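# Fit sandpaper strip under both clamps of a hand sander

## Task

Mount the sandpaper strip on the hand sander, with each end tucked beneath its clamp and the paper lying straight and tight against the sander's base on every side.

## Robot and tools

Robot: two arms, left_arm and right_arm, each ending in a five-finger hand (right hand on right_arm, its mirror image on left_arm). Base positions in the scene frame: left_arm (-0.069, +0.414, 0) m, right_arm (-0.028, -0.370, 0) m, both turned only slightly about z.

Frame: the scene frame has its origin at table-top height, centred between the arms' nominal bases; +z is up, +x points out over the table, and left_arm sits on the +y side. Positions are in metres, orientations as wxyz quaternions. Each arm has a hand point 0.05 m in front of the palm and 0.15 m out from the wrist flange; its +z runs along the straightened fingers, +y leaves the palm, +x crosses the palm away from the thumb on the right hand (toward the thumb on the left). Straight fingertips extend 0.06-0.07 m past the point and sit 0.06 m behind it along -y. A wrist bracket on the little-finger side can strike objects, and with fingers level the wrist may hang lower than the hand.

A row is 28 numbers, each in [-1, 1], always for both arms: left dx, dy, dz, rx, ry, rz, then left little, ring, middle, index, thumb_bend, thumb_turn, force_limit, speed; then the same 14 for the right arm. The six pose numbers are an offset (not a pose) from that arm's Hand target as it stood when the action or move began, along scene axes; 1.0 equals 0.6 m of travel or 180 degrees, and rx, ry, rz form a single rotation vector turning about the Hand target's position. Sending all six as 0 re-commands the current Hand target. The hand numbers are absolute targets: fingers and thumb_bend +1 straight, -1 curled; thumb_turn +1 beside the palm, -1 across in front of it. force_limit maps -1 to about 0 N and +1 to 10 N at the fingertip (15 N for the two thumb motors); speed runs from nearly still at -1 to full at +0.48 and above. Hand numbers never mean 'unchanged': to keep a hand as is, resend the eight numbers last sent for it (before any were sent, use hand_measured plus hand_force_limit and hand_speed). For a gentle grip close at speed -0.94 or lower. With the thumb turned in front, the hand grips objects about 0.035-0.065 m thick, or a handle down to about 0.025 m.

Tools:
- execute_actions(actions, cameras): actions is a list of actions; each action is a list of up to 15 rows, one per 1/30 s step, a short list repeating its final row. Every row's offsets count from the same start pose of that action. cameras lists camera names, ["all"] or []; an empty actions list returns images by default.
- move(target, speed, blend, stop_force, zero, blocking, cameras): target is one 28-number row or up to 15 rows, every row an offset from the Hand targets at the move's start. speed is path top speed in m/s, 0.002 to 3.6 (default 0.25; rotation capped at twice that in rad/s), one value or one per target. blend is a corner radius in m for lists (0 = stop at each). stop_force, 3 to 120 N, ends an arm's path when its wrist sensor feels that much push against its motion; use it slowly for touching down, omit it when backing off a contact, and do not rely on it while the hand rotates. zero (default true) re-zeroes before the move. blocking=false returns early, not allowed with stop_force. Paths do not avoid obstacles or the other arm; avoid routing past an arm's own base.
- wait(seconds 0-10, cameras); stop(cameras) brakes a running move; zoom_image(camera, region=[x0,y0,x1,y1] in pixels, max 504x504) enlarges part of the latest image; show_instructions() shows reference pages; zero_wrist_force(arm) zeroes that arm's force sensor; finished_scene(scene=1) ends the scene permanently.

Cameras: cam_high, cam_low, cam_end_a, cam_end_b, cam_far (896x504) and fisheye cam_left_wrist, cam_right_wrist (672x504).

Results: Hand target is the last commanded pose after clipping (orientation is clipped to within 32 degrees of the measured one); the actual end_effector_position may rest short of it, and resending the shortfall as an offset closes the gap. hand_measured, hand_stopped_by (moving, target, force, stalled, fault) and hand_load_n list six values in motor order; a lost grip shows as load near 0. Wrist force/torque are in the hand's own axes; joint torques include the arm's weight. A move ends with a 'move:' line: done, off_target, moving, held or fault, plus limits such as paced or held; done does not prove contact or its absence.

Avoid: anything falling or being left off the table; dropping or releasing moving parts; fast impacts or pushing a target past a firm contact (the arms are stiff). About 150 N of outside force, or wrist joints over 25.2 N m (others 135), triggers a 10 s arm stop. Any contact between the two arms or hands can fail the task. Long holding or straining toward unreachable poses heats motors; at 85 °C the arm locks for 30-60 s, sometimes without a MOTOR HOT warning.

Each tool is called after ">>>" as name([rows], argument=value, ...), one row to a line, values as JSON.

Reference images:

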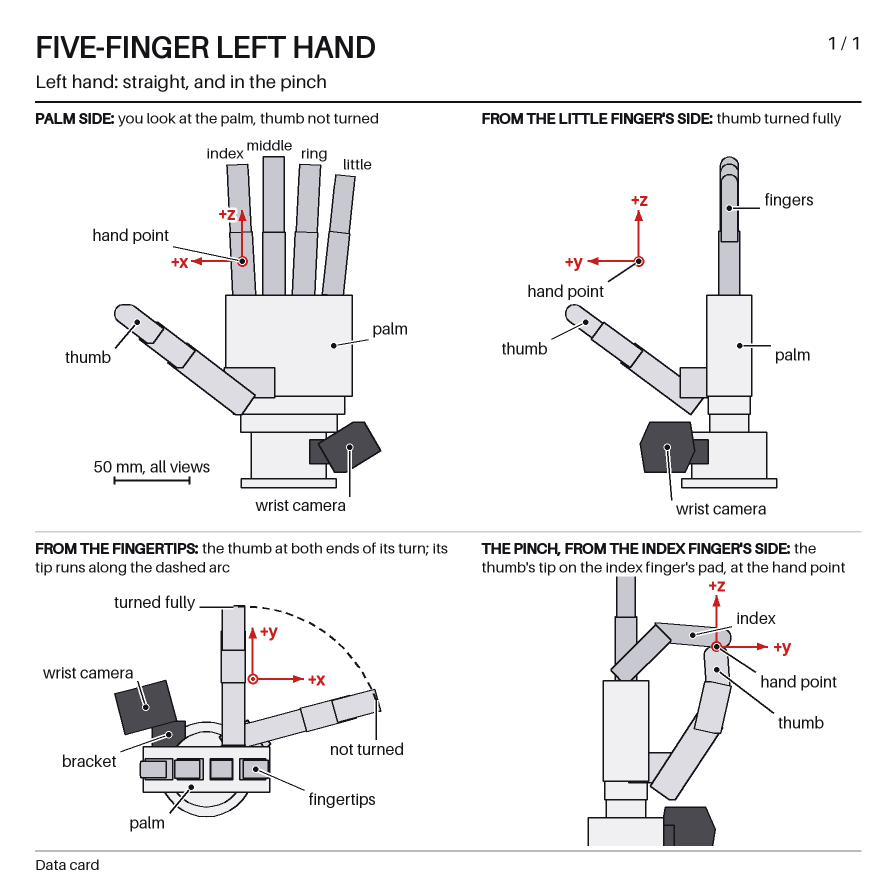

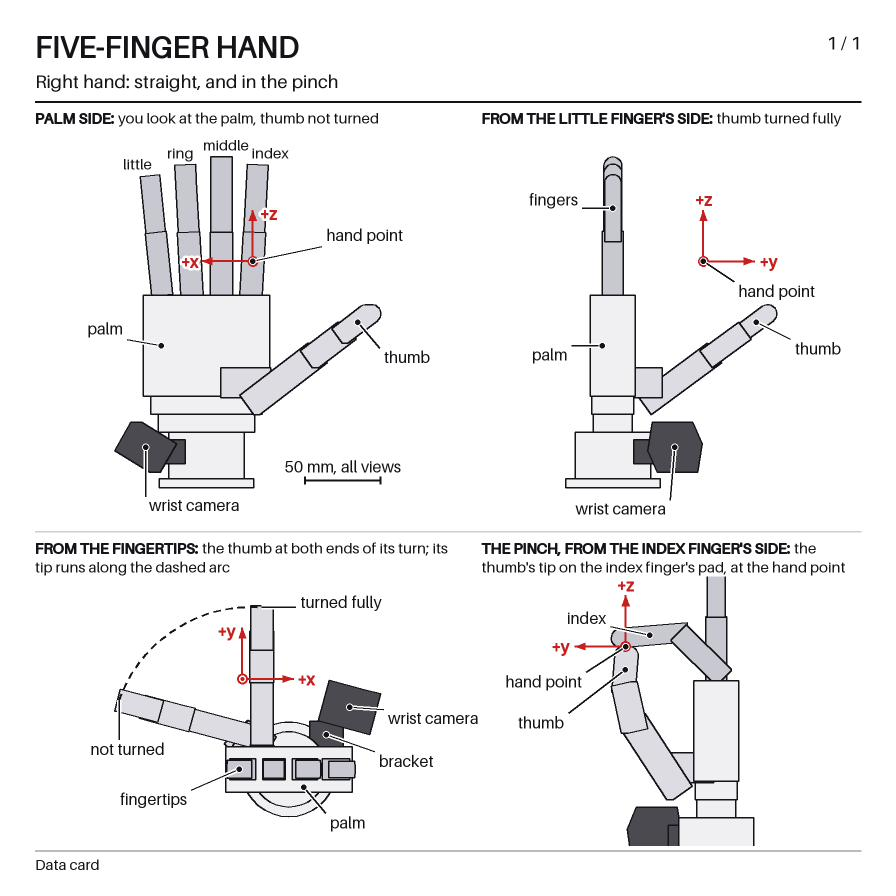

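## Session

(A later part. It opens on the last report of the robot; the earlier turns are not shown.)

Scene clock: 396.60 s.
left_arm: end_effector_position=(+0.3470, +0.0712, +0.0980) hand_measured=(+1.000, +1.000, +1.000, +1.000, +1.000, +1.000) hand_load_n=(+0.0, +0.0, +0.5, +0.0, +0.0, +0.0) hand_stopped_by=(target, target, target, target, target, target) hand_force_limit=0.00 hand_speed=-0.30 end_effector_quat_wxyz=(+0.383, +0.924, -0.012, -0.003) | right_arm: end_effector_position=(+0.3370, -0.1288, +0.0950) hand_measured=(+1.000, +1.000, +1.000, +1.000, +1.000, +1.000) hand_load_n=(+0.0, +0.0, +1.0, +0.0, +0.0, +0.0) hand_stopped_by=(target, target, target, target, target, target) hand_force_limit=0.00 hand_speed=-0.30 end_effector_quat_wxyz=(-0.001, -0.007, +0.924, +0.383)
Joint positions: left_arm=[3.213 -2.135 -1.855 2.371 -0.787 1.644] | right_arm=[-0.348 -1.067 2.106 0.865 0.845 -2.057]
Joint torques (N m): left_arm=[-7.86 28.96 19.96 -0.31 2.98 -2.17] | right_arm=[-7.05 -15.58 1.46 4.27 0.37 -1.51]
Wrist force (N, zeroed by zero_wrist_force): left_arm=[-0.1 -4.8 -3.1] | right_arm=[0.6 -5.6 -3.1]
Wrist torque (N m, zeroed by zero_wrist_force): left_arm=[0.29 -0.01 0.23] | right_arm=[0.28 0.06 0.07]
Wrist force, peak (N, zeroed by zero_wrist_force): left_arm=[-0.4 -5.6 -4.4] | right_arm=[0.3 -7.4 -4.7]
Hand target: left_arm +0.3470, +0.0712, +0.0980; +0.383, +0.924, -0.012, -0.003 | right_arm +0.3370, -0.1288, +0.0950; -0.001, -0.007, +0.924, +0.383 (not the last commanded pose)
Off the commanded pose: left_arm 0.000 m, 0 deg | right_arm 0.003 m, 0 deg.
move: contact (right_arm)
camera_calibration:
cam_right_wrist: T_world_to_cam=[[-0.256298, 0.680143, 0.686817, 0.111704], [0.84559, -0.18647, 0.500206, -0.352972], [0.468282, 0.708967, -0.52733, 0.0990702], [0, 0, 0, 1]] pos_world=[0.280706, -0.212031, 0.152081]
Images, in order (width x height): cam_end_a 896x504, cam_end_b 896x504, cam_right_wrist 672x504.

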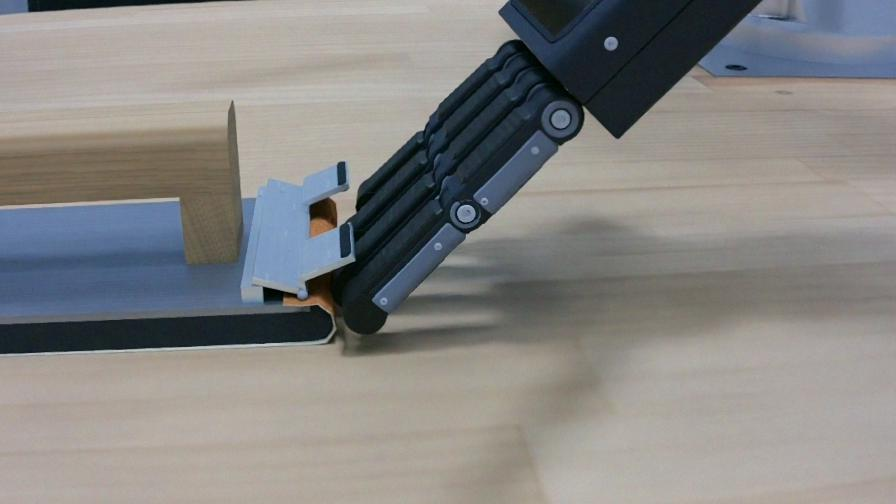

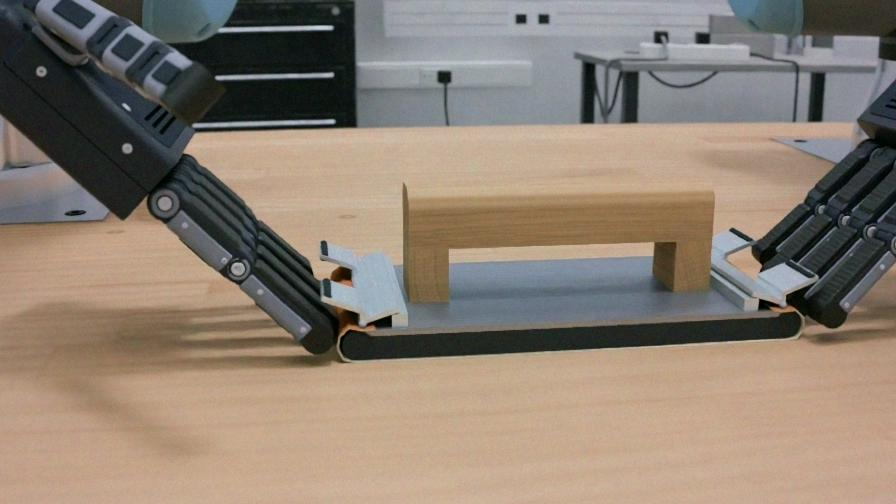

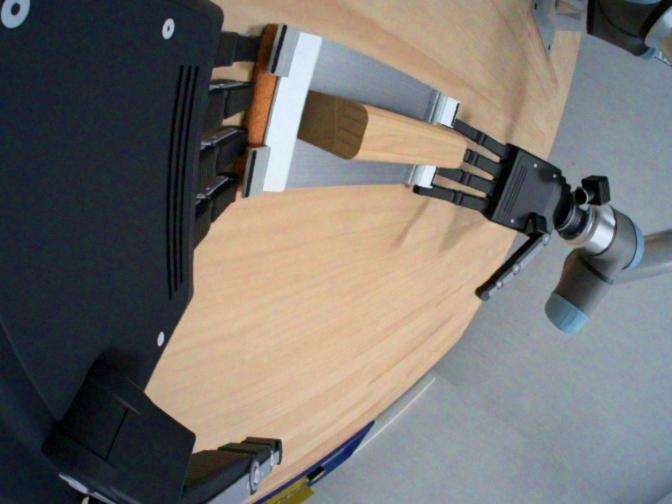

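>>> move([
  [0,0,0,0,0,0,1,1,1,1,1,1,0,-0.3,0,0.01,0,0,0,0,1,1,1,1,1,1,0,-0.3],
], speed=0.006, stop_force=4, cameras=["cam_end_b","cam_end_a"])

>>> zoom_image(camera="cam_end_b", region=[280, 240, 440, 380])

>>> zoom_image(camera="cam_end_a", region=[200, 120, 440, 370])

Scene clock: 401.20 s.
left_arm: end_effector_position=(+0.3470, +0.0712, +0.0980) hand_measured=(+1.000, +1.000, +1.000, +1.000, +1.000, +1.000) hand_load_n=(+0.0, +0.0, +0.5, +0.0, +0.0, +0.0) hand_stopped_by=(target, target, target, target, target, target) hand_force_limit=0.00 hand_speed=-0.30 end_effector_quat_wxyz=(+0.383, +0.924, -0.012, -0.003) | right_arm: end_effector_position=(+0.3369, -0.1283, +0.0949) hand_measured=(+1.000, +1.000, +1.000, +1.000, +1.000, +1.000) hand_load_n=(+0.0, +0.0, +1.5, +0.0, +0.0, +0.0) hand_stopped_by=(target, target, target, target, target, target) hand_force_limit=0.00 hand_speed=-0.30 end_effector_quat_wxyz=(-0.001, -0.007, +0.924, +0.383)
Joint positions: left_arm=[3.213 -2.135 -1.855 2.371 -0.787 1.644] | right_arm=[-0.346 -1.067 2.106 0.864 0.845 -2.055]
Joint torques (N m): left_arm=[-8.2 30.81 17.25 -1.53 2.89 -1.24] | right_arm=[-6.22 -28.03 2.53 4.33 -0.4 -1.45]
Wrist force (N, zeroed by zero_wrist_force): left_arm=[0.1 -6.8 -5.6] | right_arm=[0.5 -8.1 -5.5]
Wrist torque (N m, zeroed by zero_wrist_force): left_arm=[0.55 -0.11 0.28] | right_arm=[0.48 0.12 -0.02]
Wrist force, peak (N, zeroed by zero_wrist_force): left_arm=[-0.1 -7.8 -6.1] | right_arm=[0.3 -9.8 -7.1]
Hand target: left_arm +0.3470, +0.0712, +0.0980; +0.383, +0.924, -0.012, -0.003 | right_arm +0.3369, -0.1283, +0.0949; -0.001, -0.007, +0.924, +0.383 (not the last commanded pose)
Off the commanded pose: left_arm 0.000 m, 0 deg | right_arm 0.006 m, 0 deg.
move: contact (right_arm)
Images, in order (width x height): cam_end_a 896x504, cam_end_b 896x504.

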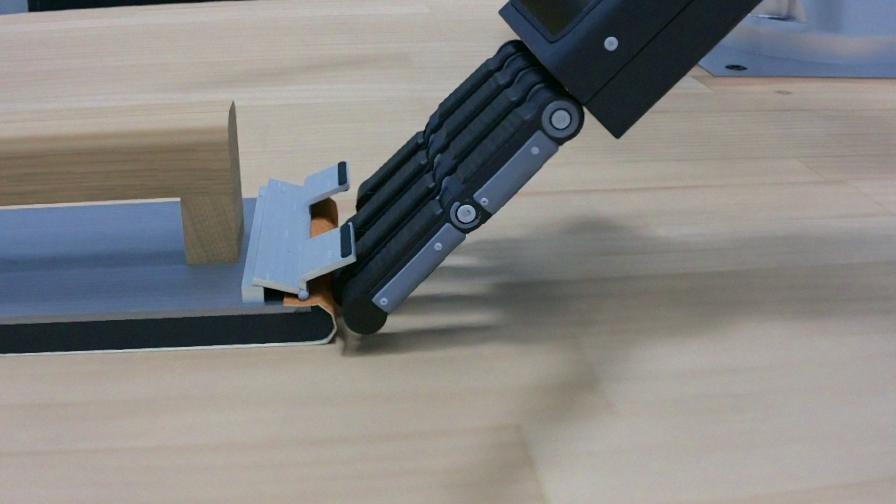

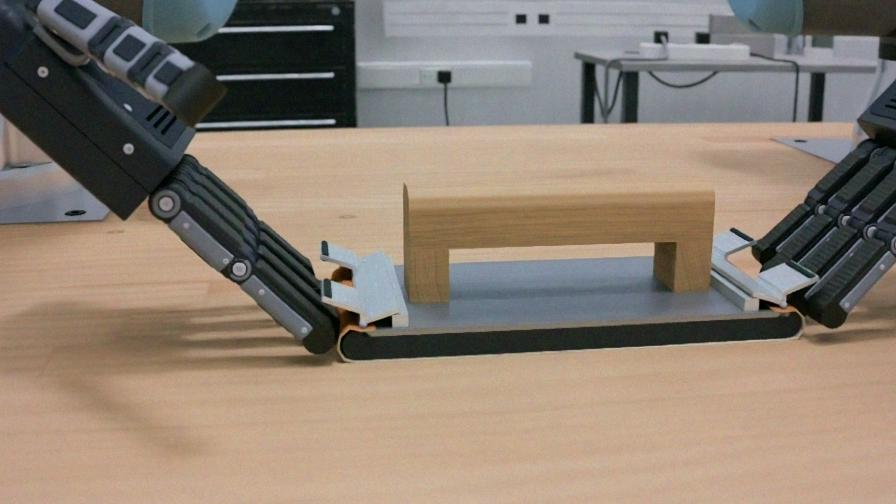

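Scaled by 3.150 from the camera's 896x504 image, which has a finer 1280x720 frame.

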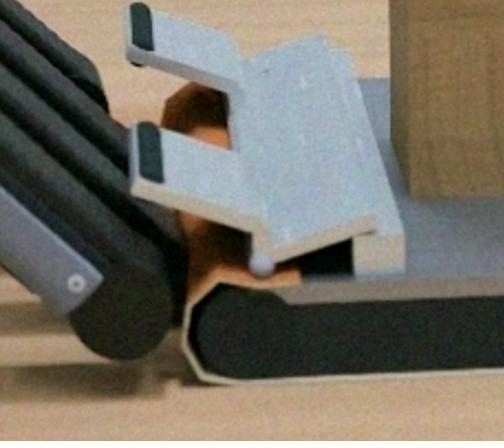

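Scaled by 2.016 from the camera's 896x504 image, which has a finer 1280x720 frame.

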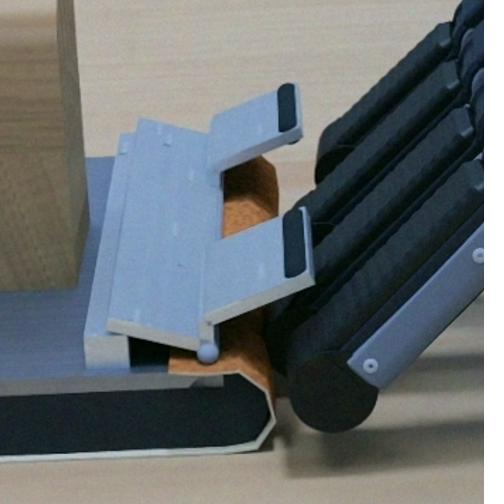

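>>> move([
  [0,0.0333,0,0,0,0,1,1,1,1,1,1,0,-0.3,0,-0.0333,0,0,0,0,1,1,1,1,1,1,0,-0.3],
  [0,0.15,0.0667,0,0,0,1,1,1,1,1,1,0,-0.3,0,-0.1333,0.0667,0,0,0,1,1,1,1,1,1,0,-0.3],
], speed=0.1, blend=[0.01,0], cameras=["all"])

>>> zoom_image(camera="cam_end_b", region=[280, 220, 440, 380])

>>> zoom_image(camera="cam_end_a", region=[200, 120, 400, 370])

>>> zoom_image(camera="cam_right_wrist", region=[180, 0, 480, 220])

>>> zoom_image(camera="cam_left_wrist", region=[200, 0, 480, 210])

>>> zoom_image(camera="cam_end_b", region=[690, 210, 850, 370])

Scene clock: 407.80 s.
left_arm: end_effector_position=(+0.3470, +0.1612, +0.1380) hand_measured=(+1.000, +1.000, +1.000, +1.000, +1.000, +1.000) hand_load_n=(+0.0, +0.0, +0.0, +0.0, +0.0, +0.0) hand_stopped_by=(target, target, target, target, target, target) hand_force_limit=0.00 hand_speed=-0.30 end_effector_quat_wxyz=(+0.383, +0.924, -0.012, -0.003) | right_arm: end_effector_position=(+0.3369, -0.2083, +0.1349) hand_measured=(+1.000, +1.000, +1.000, +1.000, +1.000, +1.000) hand_load_n=(+0.0, +0.0, +0.0, +0.0, +0.0, +0.0) hand_stopped_by=(target, target, target, target, target, target) hand_force_limit=0.00 hand_speed=-0.30 end_effector_quat_wxyz=(-0.001, -0.007, +0.924, +0.383)
Joint positions: left_arm=[3.45 -2.065 -1.913 2.134 -0.825 1.968] | right_arm=[-0.577 -1.127 2.104 1.096 0.939 -2.325]
Joint torques (N m): left_arm=[8.85 46.07 0.66 -5.41 -1 2.67] | right_arm=[-9.72 -38.25 -18.62 4.19 1.85 -1.33]
Wrist force (N, zeroed by zero_wrist_force): left_arm=[0.0 -0.1 0.0] | right_arm=[0.0 0.1 0.3]
Wrist torque (N m, zeroed by zero_wrist_force): left_arm=[-0.04 0.01 0.01] | right_arm=[-0.02 -0.01 0.17]
Wrist force, peak (N, zeroed by zero_wrist_force): left_arm=[0.4 -7.2 -5.6] | right_arm=[0.9 -8.4 -5.7]
Hand target: left_arm +0.3470, +0.1612, +0.1380; +0.383, +0.924, -0.012, -0.003 | right_arm +0.3369, -0.2083, +0.1349; -0.001, -0.007, +0.924, +0.383
Off the commanded pose: left_arm 0.000 m, 0 deg | right_arm 0.000 m, 0 deg.
move: done
camera_calibration:
cam_left_wrist: T_world_to_cam=[[0.294708, 0.646415, -0.703771, -0.104032], [0.816323, 0.212548, 0.537066, -0.399882], [0.496753, -0.732783, -0.465044, 0.122787], [0, 0, 0, 1]] pos_world=[0.296097, 0.242218, 0.198649]
cam_right_wrist: T_world_to_cam=[[-0.255888, 0.680253, 0.68686, 0.138117], [0.845922, -0.18634, 0.499694, -0.387659], [0.467908, 0.708896, -0.527758, 0.176669], [0, 0, 0, 1]] pos_world=[0.280607, -0.291431, 0.192082]

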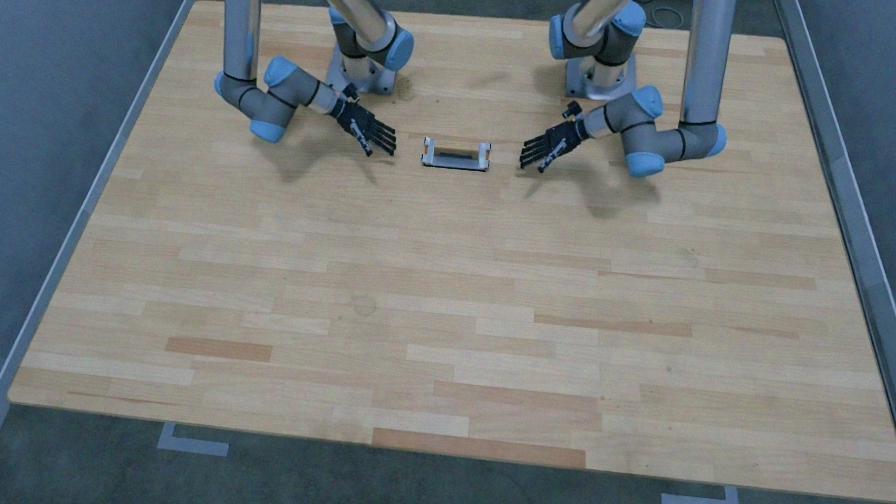

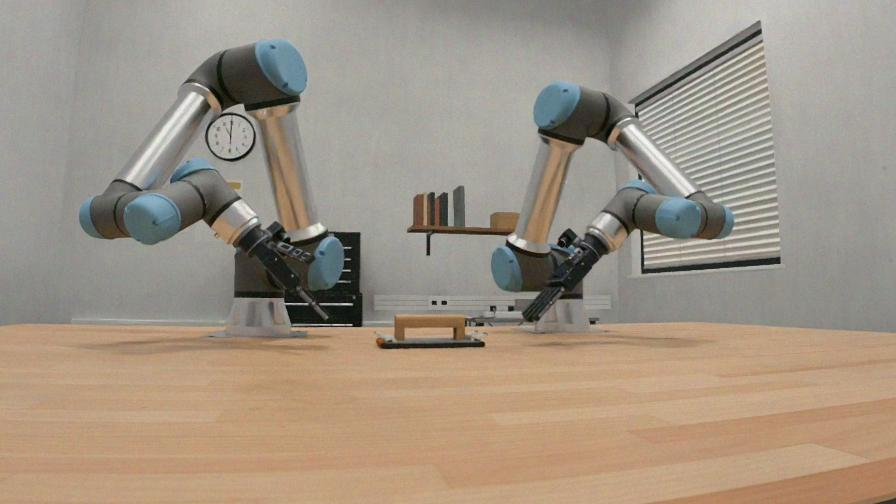

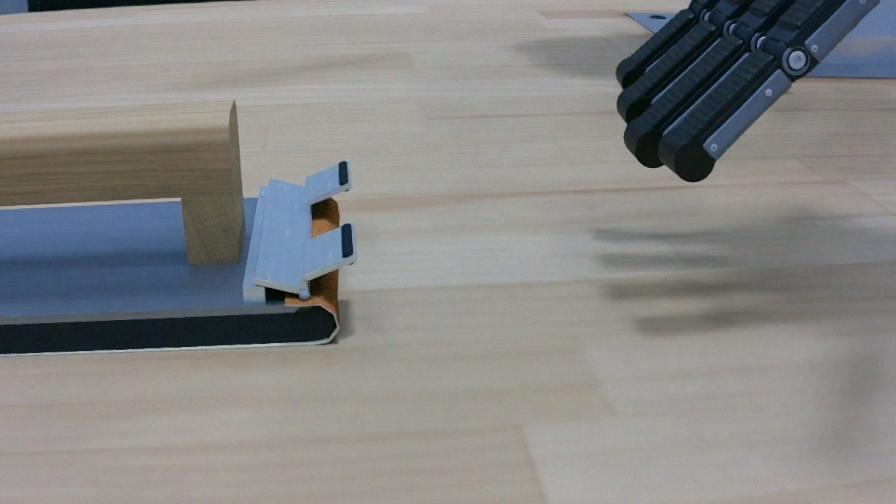

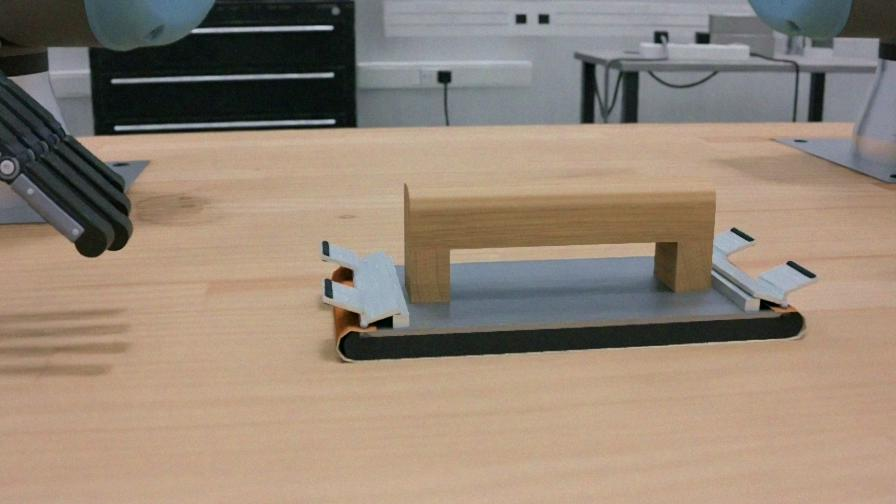

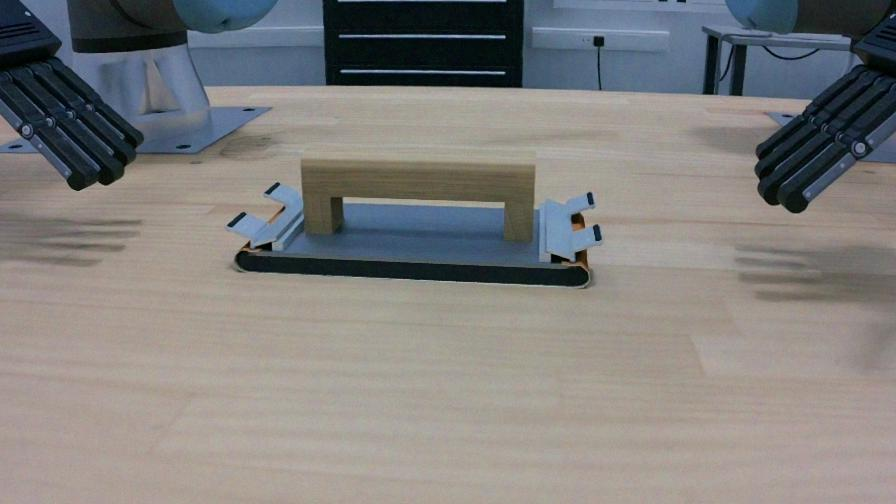

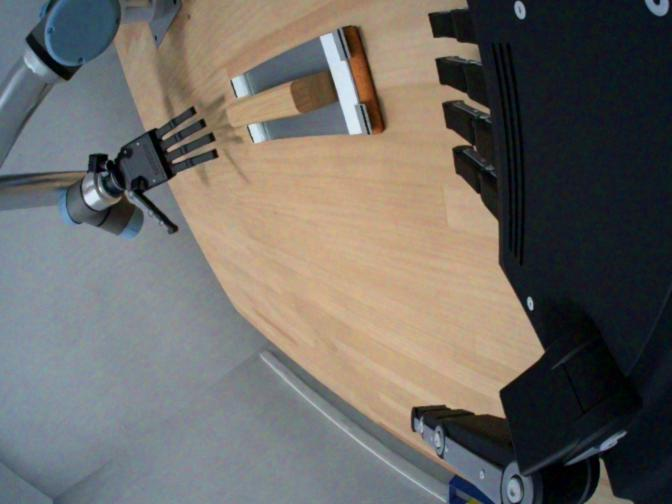

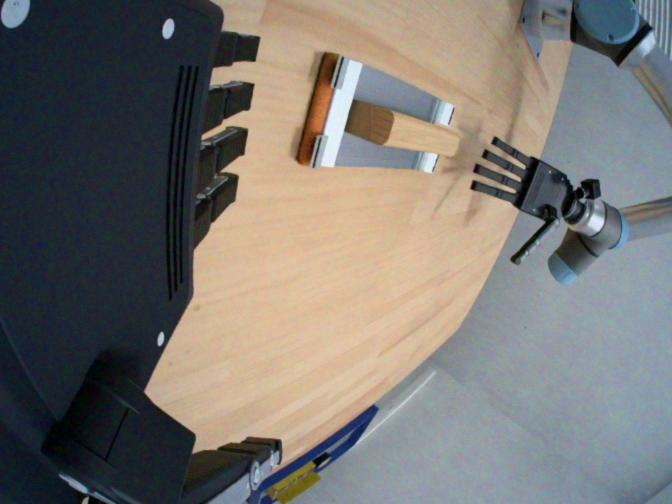

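Scaled by 3.150 from the camera's 896x504 image, which has a finer 1280x720 frame.

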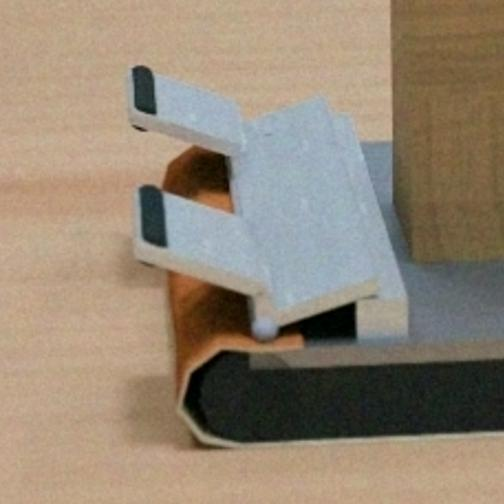

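Scaled by 2.016 from the camera's 896x504 image, which has a finer 1280x720 frame.

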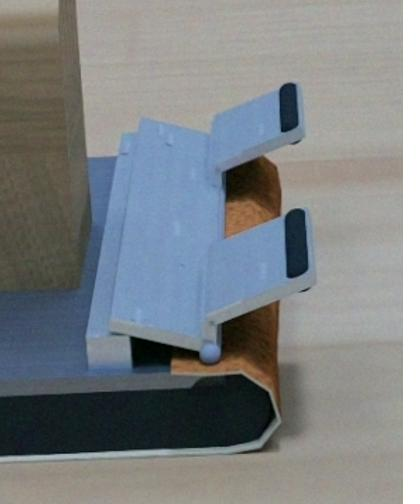

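Scaled by 1.680 from the camera's 672x504 image, which has a finer 960x720 frame.

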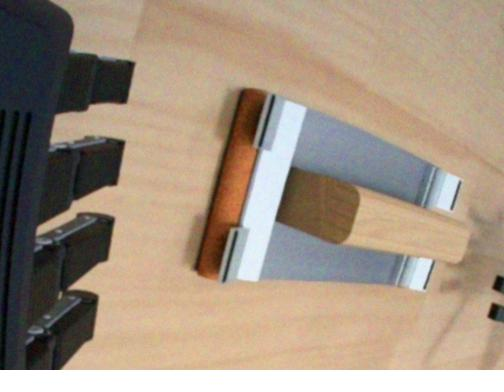

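Scaled by 1.800 from the camera's 672x504 image, which has a finer 960x720 frame.

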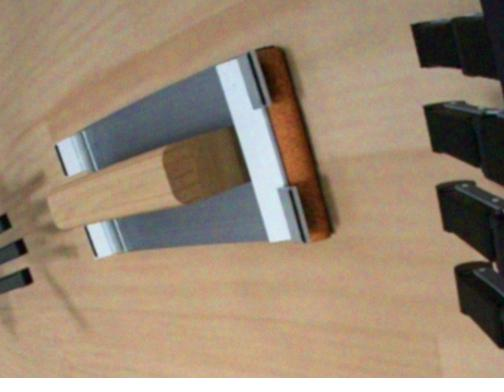

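Scaled by 3.150 from the camera's 896x504 image, which has a finer 1280x720 frame.

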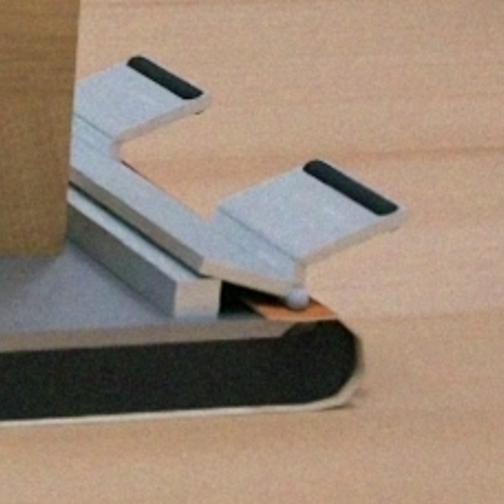

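>>> zoom_image(camera="cam_end_b", region=[325, 300, 395, 370])

>>> zoom_image(camera="cam_end_b", region=[750, 280, 820, 350])

>>> zoom_image(camera="cam_end_a", region=[275, 285, 345, 355])

>>> zoom_image(camera="cam_low", region=[365, 300, 495, 360])

>>> zoom_image(camera="cam_far", region=[220, 170, 330, 290])

Scaled by 7.200 from the camera's 896x504 image, which has a finer 1280x720 frame.

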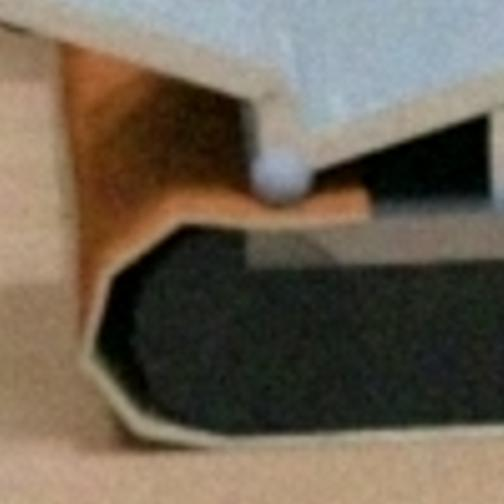

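Scaled by 7.200 from the camera's 896x504 image, which has a finer 1280x720 frame.

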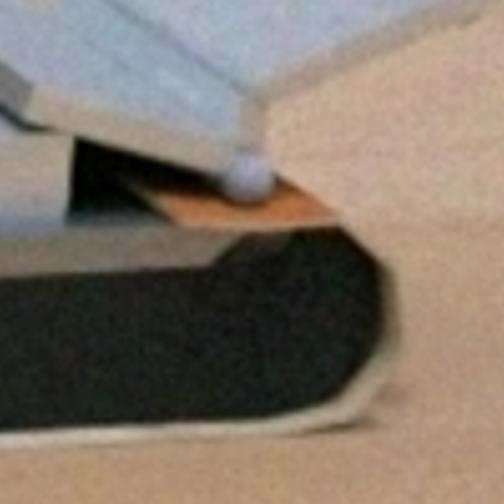

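Scaled by 7.200 from the camera's 896x504 image, which has a finer 1280x720 frame.

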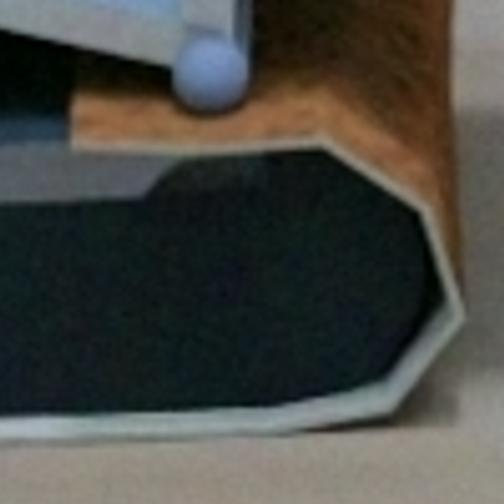

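Scaled by 3.877 from the camera's 896x504 image, which has a finer 1280x720 frame.

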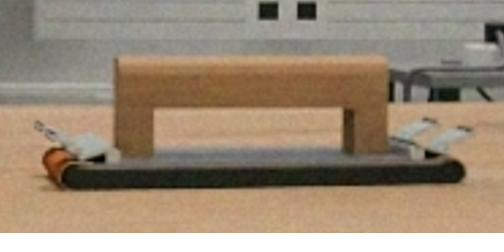

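Scaled by 4.200 from the camera's 896x504 image, which has a finer 1280x720 frame.

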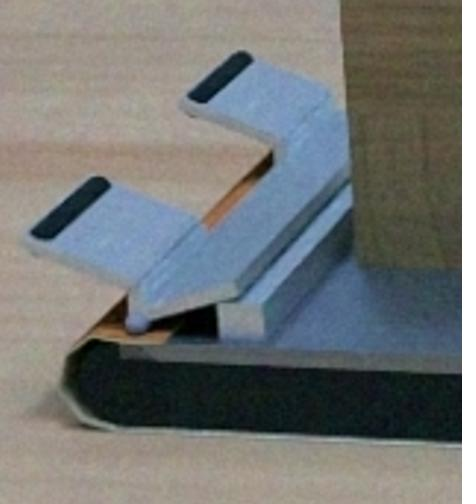

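>>> move([
  [0,-0.1167,-0.0667,0,0,0,1,1,1,1,1,1,0,-0.3,0,0.085,-0.059,0,0,0,1,1,1,1,1,1,0,-0.3],
  [0,-0.1467,-0.0667,0,0,0,1,1,1,1,1,1,0,-0.3,0,0.12,-0.059,0,0,0,1,1,1,1,1,1,0,-0.3],
], speed=[0.12,0.02], stop_force=4, cameras=["cam_end_b"])

>>> zoom_image(camera="cam_end_b", region=[280, 240, 440, 380])

Scene clock: 452.57 s.
left_arm: end_effector_position=(+0.3470, +0.0732, +0.0980) hand_measured=(+1.000, +1.000, +1.000, +1.000, +1.000, +1.000) hand_load_n=(+0.0, +0.0, +0.0, +0.0, +0.0, +0.0) hand_stopped_by=(target, target, target, target, target, target) hand_force_limit=0.00 hand_speed=-0.30 end_effector_quat_wxyz=(+0.383, +0.924, -0.012, -0.003) | right_arm: end_effector_position=(+0.3369, -0.1363, +0.0995) hand_measured=(+1.000, +1.000, +1.000, +1.000, +1.000, +1.000) hand_load_n=(-0.5, +0.0, +0.0, +0.0, +0.0, +0.0) hand_stopped_by=(target, target, target, target, target, target) hand_force_limit=0.00 hand_speed=-0.30 end_effector_quat_wxyz=(-0.001, -0.007, +0.924, +0.383)
Joint positions: left_arm=[3.219 -2.134 -1.857 2.368 -0.787 1.651] | right_arm=[-0.37 -1.075 2.108 0.89 0.853 -2.085]
Joint torques (N m): left_arm=[-7.23 27.11 20.88 0.07 2.93 -2.3] | right_arm=[10.56 -39.23 -17.22 0.78 -3.9 1.4]
Wrist force (N, zeroed by zero_wrist_force): left_arm=[0.0 -0.1 0.2] | right_arm=[0.0 0.1 0.3]
Wrist torque (N m, zeroed by zero_wrist_force): left_arm=[-0.03 0.01 0.12] | right_arm=[0.00 -0.02 0.00]
Wrist force, peak (N, zeroed by zero_wrist_force): left_arm=[-0.3 -0.7 -0.6] | right_arm=[0.3 0.2 0.9]
Hand target: left_arm +0.3470, +0.0732, +0.0980; +0.383, +0.924, -0.012, -0.003 | right_arm +0.3369, -0.1363, +0.0995; -0.001, -0.007, +0.924, +0.383
Off the commanded pose: left_arm 0.000 m, 0 deg | right_arm 0.000 m, 0 deg.
move: done
Images, in order (width x height): cam_end_b 896x504.

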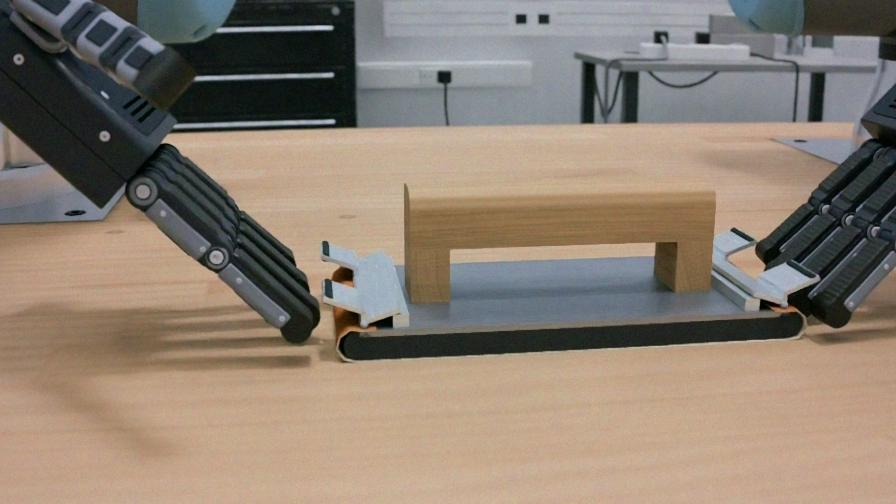

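Scaled by 3.150 from the camera's 896x504 image, which has a finer 1280x720 frame.

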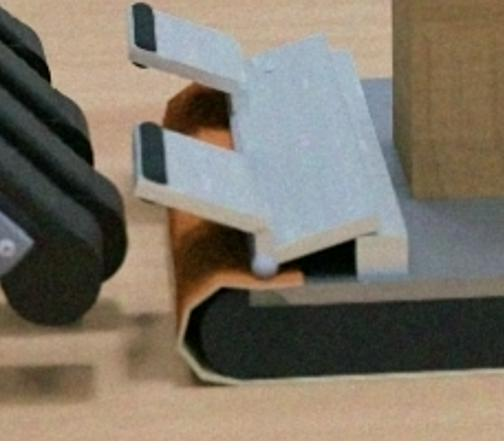

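>>> move([
  [0,0,0,0,0,0,1,1,1,1,1,1,0,-0.3,0,-0.03,0,0,0,0,-1,-1,1,1,1,1,0,-0.3],
  [0,0,0,0,0,0,1,1,1,1,1,1,0,-0.3,-0.0428,-0.03,0.0033,0,0,0,-1,-1,1,1,1,1,0,-0.3],
], speed=0.08, cameras=["cam_end_b","cam_right_wrist"])

>>> zoom_image(camera="cam_right_wrist", region=[180, 0, 400, 220])

>>> zoom_image(camera="cam_end_b", region=[240, 220, 440, 380])

Scene clock: 462.47 s.
left_arm: end_effector_position=(+0.3470, +0.0732, +0.0980) hand_measured=(+1.000, +1.000, +1.000, +1.000, +1.000, +1.000) hand_load_n=(+0.0, +0.5, -0.5, +0.0, +0.0, +0.0) hand_stopped_by=(target, target, target, target, target, target) hand_force_limit=0.00 hand_speed=-0.30 end_effector_quat_wxyz=(+0.383, +0.924, -0.012, -0.003) | right_arm: end_effector_position=(+0.3112, -0.1543, +0.1015) hand_measured=(-1.000, -1.000, +1.000, +1.000, +1.000, +1.000) hand_load_n=(+0.0, +0.0, +0.0, +0.0, +0.0, +0.0) hand_stopped_by=(target, target, target, target, target, target) hand_force_limit=0.00 hand_speed=-0.30 end_effector_quat_wxyz=(-0.001, -0.007, +0.924, +0.383)
Joint positions: left_arm=[3.219 -2.134 -1.857 2.368 -0.787 1.651] | right_arm=[-0.461 -1.106 2.196 0.904 0.887 -2.195]
Joint torques (N m): left_arm=[-8.08 30.35 20.35 -0.03 2.78 -2.32] | right_arm=[-5.9 -36.79 1.12 0.76 1.5 -1.2]
Wrist force (N, zeroed by zero_wrist_force): left_arm=[-0.1 -0.2 0.2] | right_arm=[0.2 0.5 0.3]
Wrist torque (N m, zeroed by zero_wrist_force): left_arm=[-0.03 0.02 0.12] | right_arm=[0.04 -0.02 0.20]
Wrist force, peak (N, zeroed by zero_wrist_force): left_arm=[-0.3 -0.3 0.6] | right_arm=[0.6 0.2 1.0]
Hand target: left_arm +0.3470, +0.0732, +0.0980; +0.383, +0.924, -0.012, -0.003 | right_arm +0.3112, -0.1543, +0.1015; -0.001, -0.007, +0.924, +0.383
Off the commanded pose: left_arm 0.000 m, 0 deg | right_arm 0.000 m, 0 deg.
move: done
camera_calibration:
cam_right_wrist: T_world_to_cam=[[-0.255888, 0.680253, 0.68686, 0.117842], [0.845922, -0.18634, 0.499694, -0.33927], [0.467908, 0.708896, -0.527758, 0.132811], [0, 0, 0, 1]] pos_world=[0.255007, -0.237531, 0.158682]
Images, in order (width x height): cam_end_b 896x504, cam_right_wrist 672x504.

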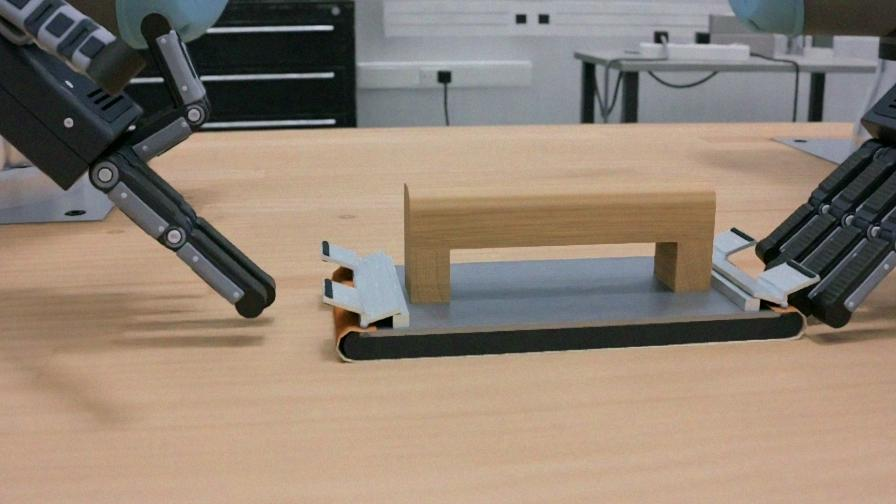

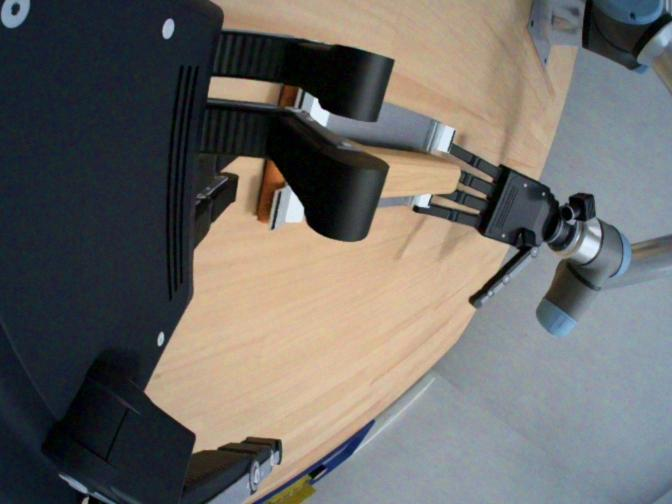

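Scaled by 2.291 from the camera's 672x504 image, which has a finer 960x720 frame.

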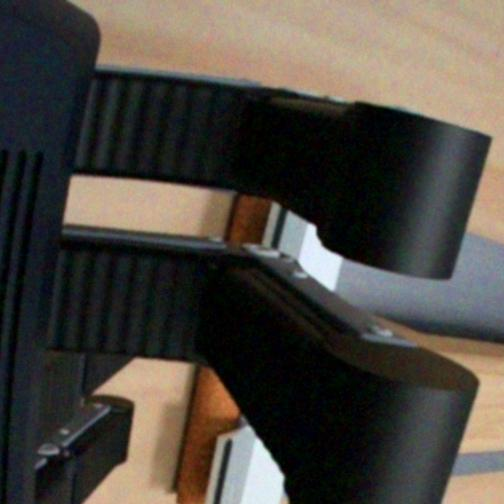

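Scaled by 2.520 from the camera's 896x504 image, which has a finer 1280x720 frame.

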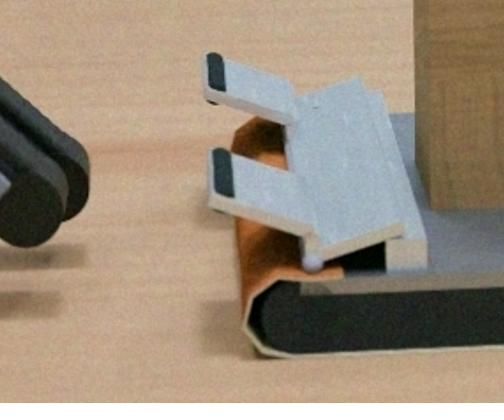

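>>> zero_wrist_force(arm="right_arm")

>>> move([
  [0,0,0,0,0,0,1,1,1,1,1,1,0,-0.3,0,0.028,0,0,0,0,-1,-1,1,1,1,1,0,-0.3],
  [0,-0.002,0,0,0,0,1,1,1,1,1,1,0,-0.3,0,0.062,0,0,0,0,-1,-1,1,1,1,1,0,-0.3],
], speed=[0.06,0.01], stop_force=7, cameras=["cam_end_b","cam_far","cam_end_a"])

>>> zoom_image(camera="cam_end_b", region=[280, 240, 440, 380])

>>> zoom_image(camera="cam_far", region=[200, 150, 330, 290])

Wrist force sensor zeroed.

Scene clock: 468.17 s.
left_arm: end_effector_position=(+0.3470, +0.0721, +0.0980) hand_measured=(+1.000, +1.000, +1.000, +1.000, +1.000, +1.000) hand_load_n=(+0.0, +0.0, +0.5, +0.0, +0.0, +0.0) hand_stopped_by=(target, target, target, target, target, target) hand_force_limit=0.00 hand_speed=-0.30 end_effector_quat_wxyz=(+0.383, +0.924, -0.012, -0.003) | right_arm: end_effector_position=(+0.3112, -0.1265, +0.1015) hand_measured=(-1.000, -1.000, +1.000, +1.000, +1.000, +1.000) hand_load_n=(+0.5, +0.0, +0.0, +0.5, +0.0, +0.0) hand_stopped_by=(target, target, target, target, target, target) hand_force_limit=0.00 hand_speed=-0.30 end_effector_quat_wxyz=(-0.001, -0.007, +0.924, +0.383)
Joint positions: left_arm=[3.216 -2.135 -1.856 2.37 -0.787 1.647] | right_arm=[-0.37 -1.118 2.184 0.857 0.853 -2.085]
Joint torques (N m): left_arm=[-3.12 26.9 17.65 -1.1 3.54 0.16] | right_arm=[-6.42 -14.33 2.55 4.11 -0.16 -1.56]
Wrist force (N, zeroed by zero_wrist_force): left_arm=[0.3 -5.5 -4.2] | right_arm=[0.8 -6.1 -3.6]
Wrist torque (N m, zeroed by zero_wrist_force): left_arm=[0.46 -0.07 0.27] | right_arm=[0.26 0.09 -0.01]
Wrist force, peak (N, zeroed by zero_wrist_force): left_arm=[0.0 -6.1 -4.2] | right_arm=[0.7 -6.6 -4.0]
Hand target: left_arm +0.3470, +0.0721, +0.0980; +0.383, +0.924, -0.012, -0.003 | right_arm +0.3112, -0.1265, +0.1015; -0.001, -0.007, +0.924, +0.383 (not the last commanded pose)
Off the commanded pose: left_arm 0.000 m, 0 deg | right_arm 0.009 m, 0 deg.
move: contact (left_arm, right_arm); path passed 1 of 2 targets
Images, in order (width x height): cam_end_a 896x504, cam_end_b 896x504, cam_far 896x504.

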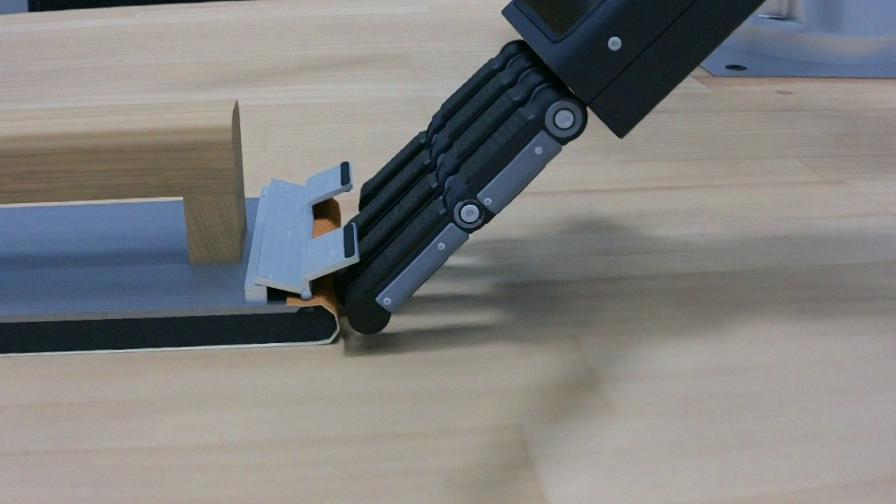

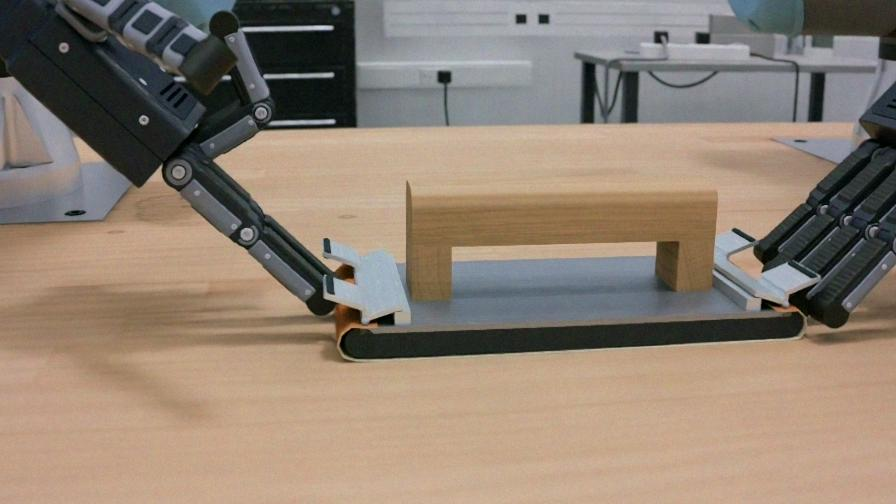

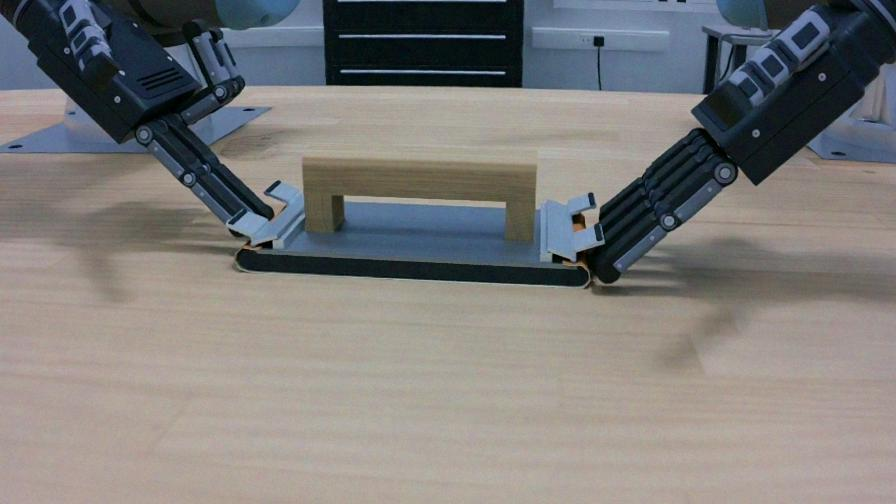

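Scaled by 3.150 from the camera's 896x504 image, which has a finer 1280x720 frame.

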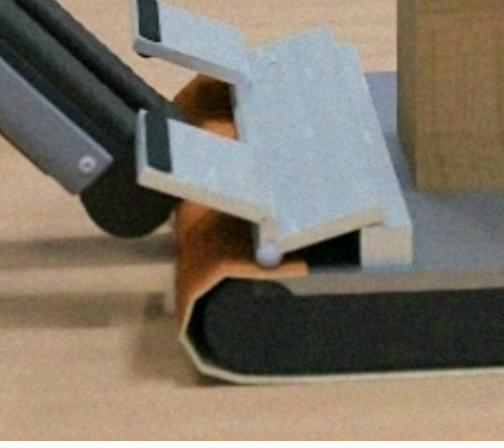

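Scaled by 3.600 from the camera's 896x504 image, which has a finer 1280x720 frame.

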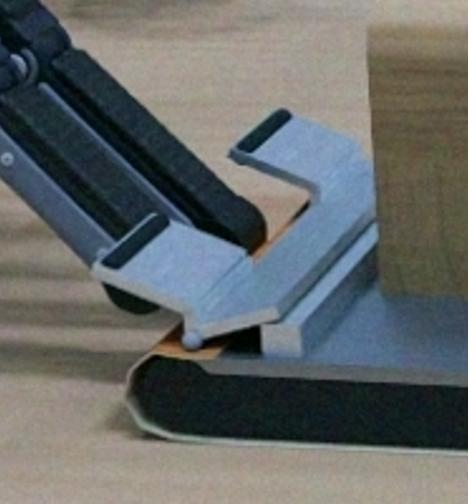

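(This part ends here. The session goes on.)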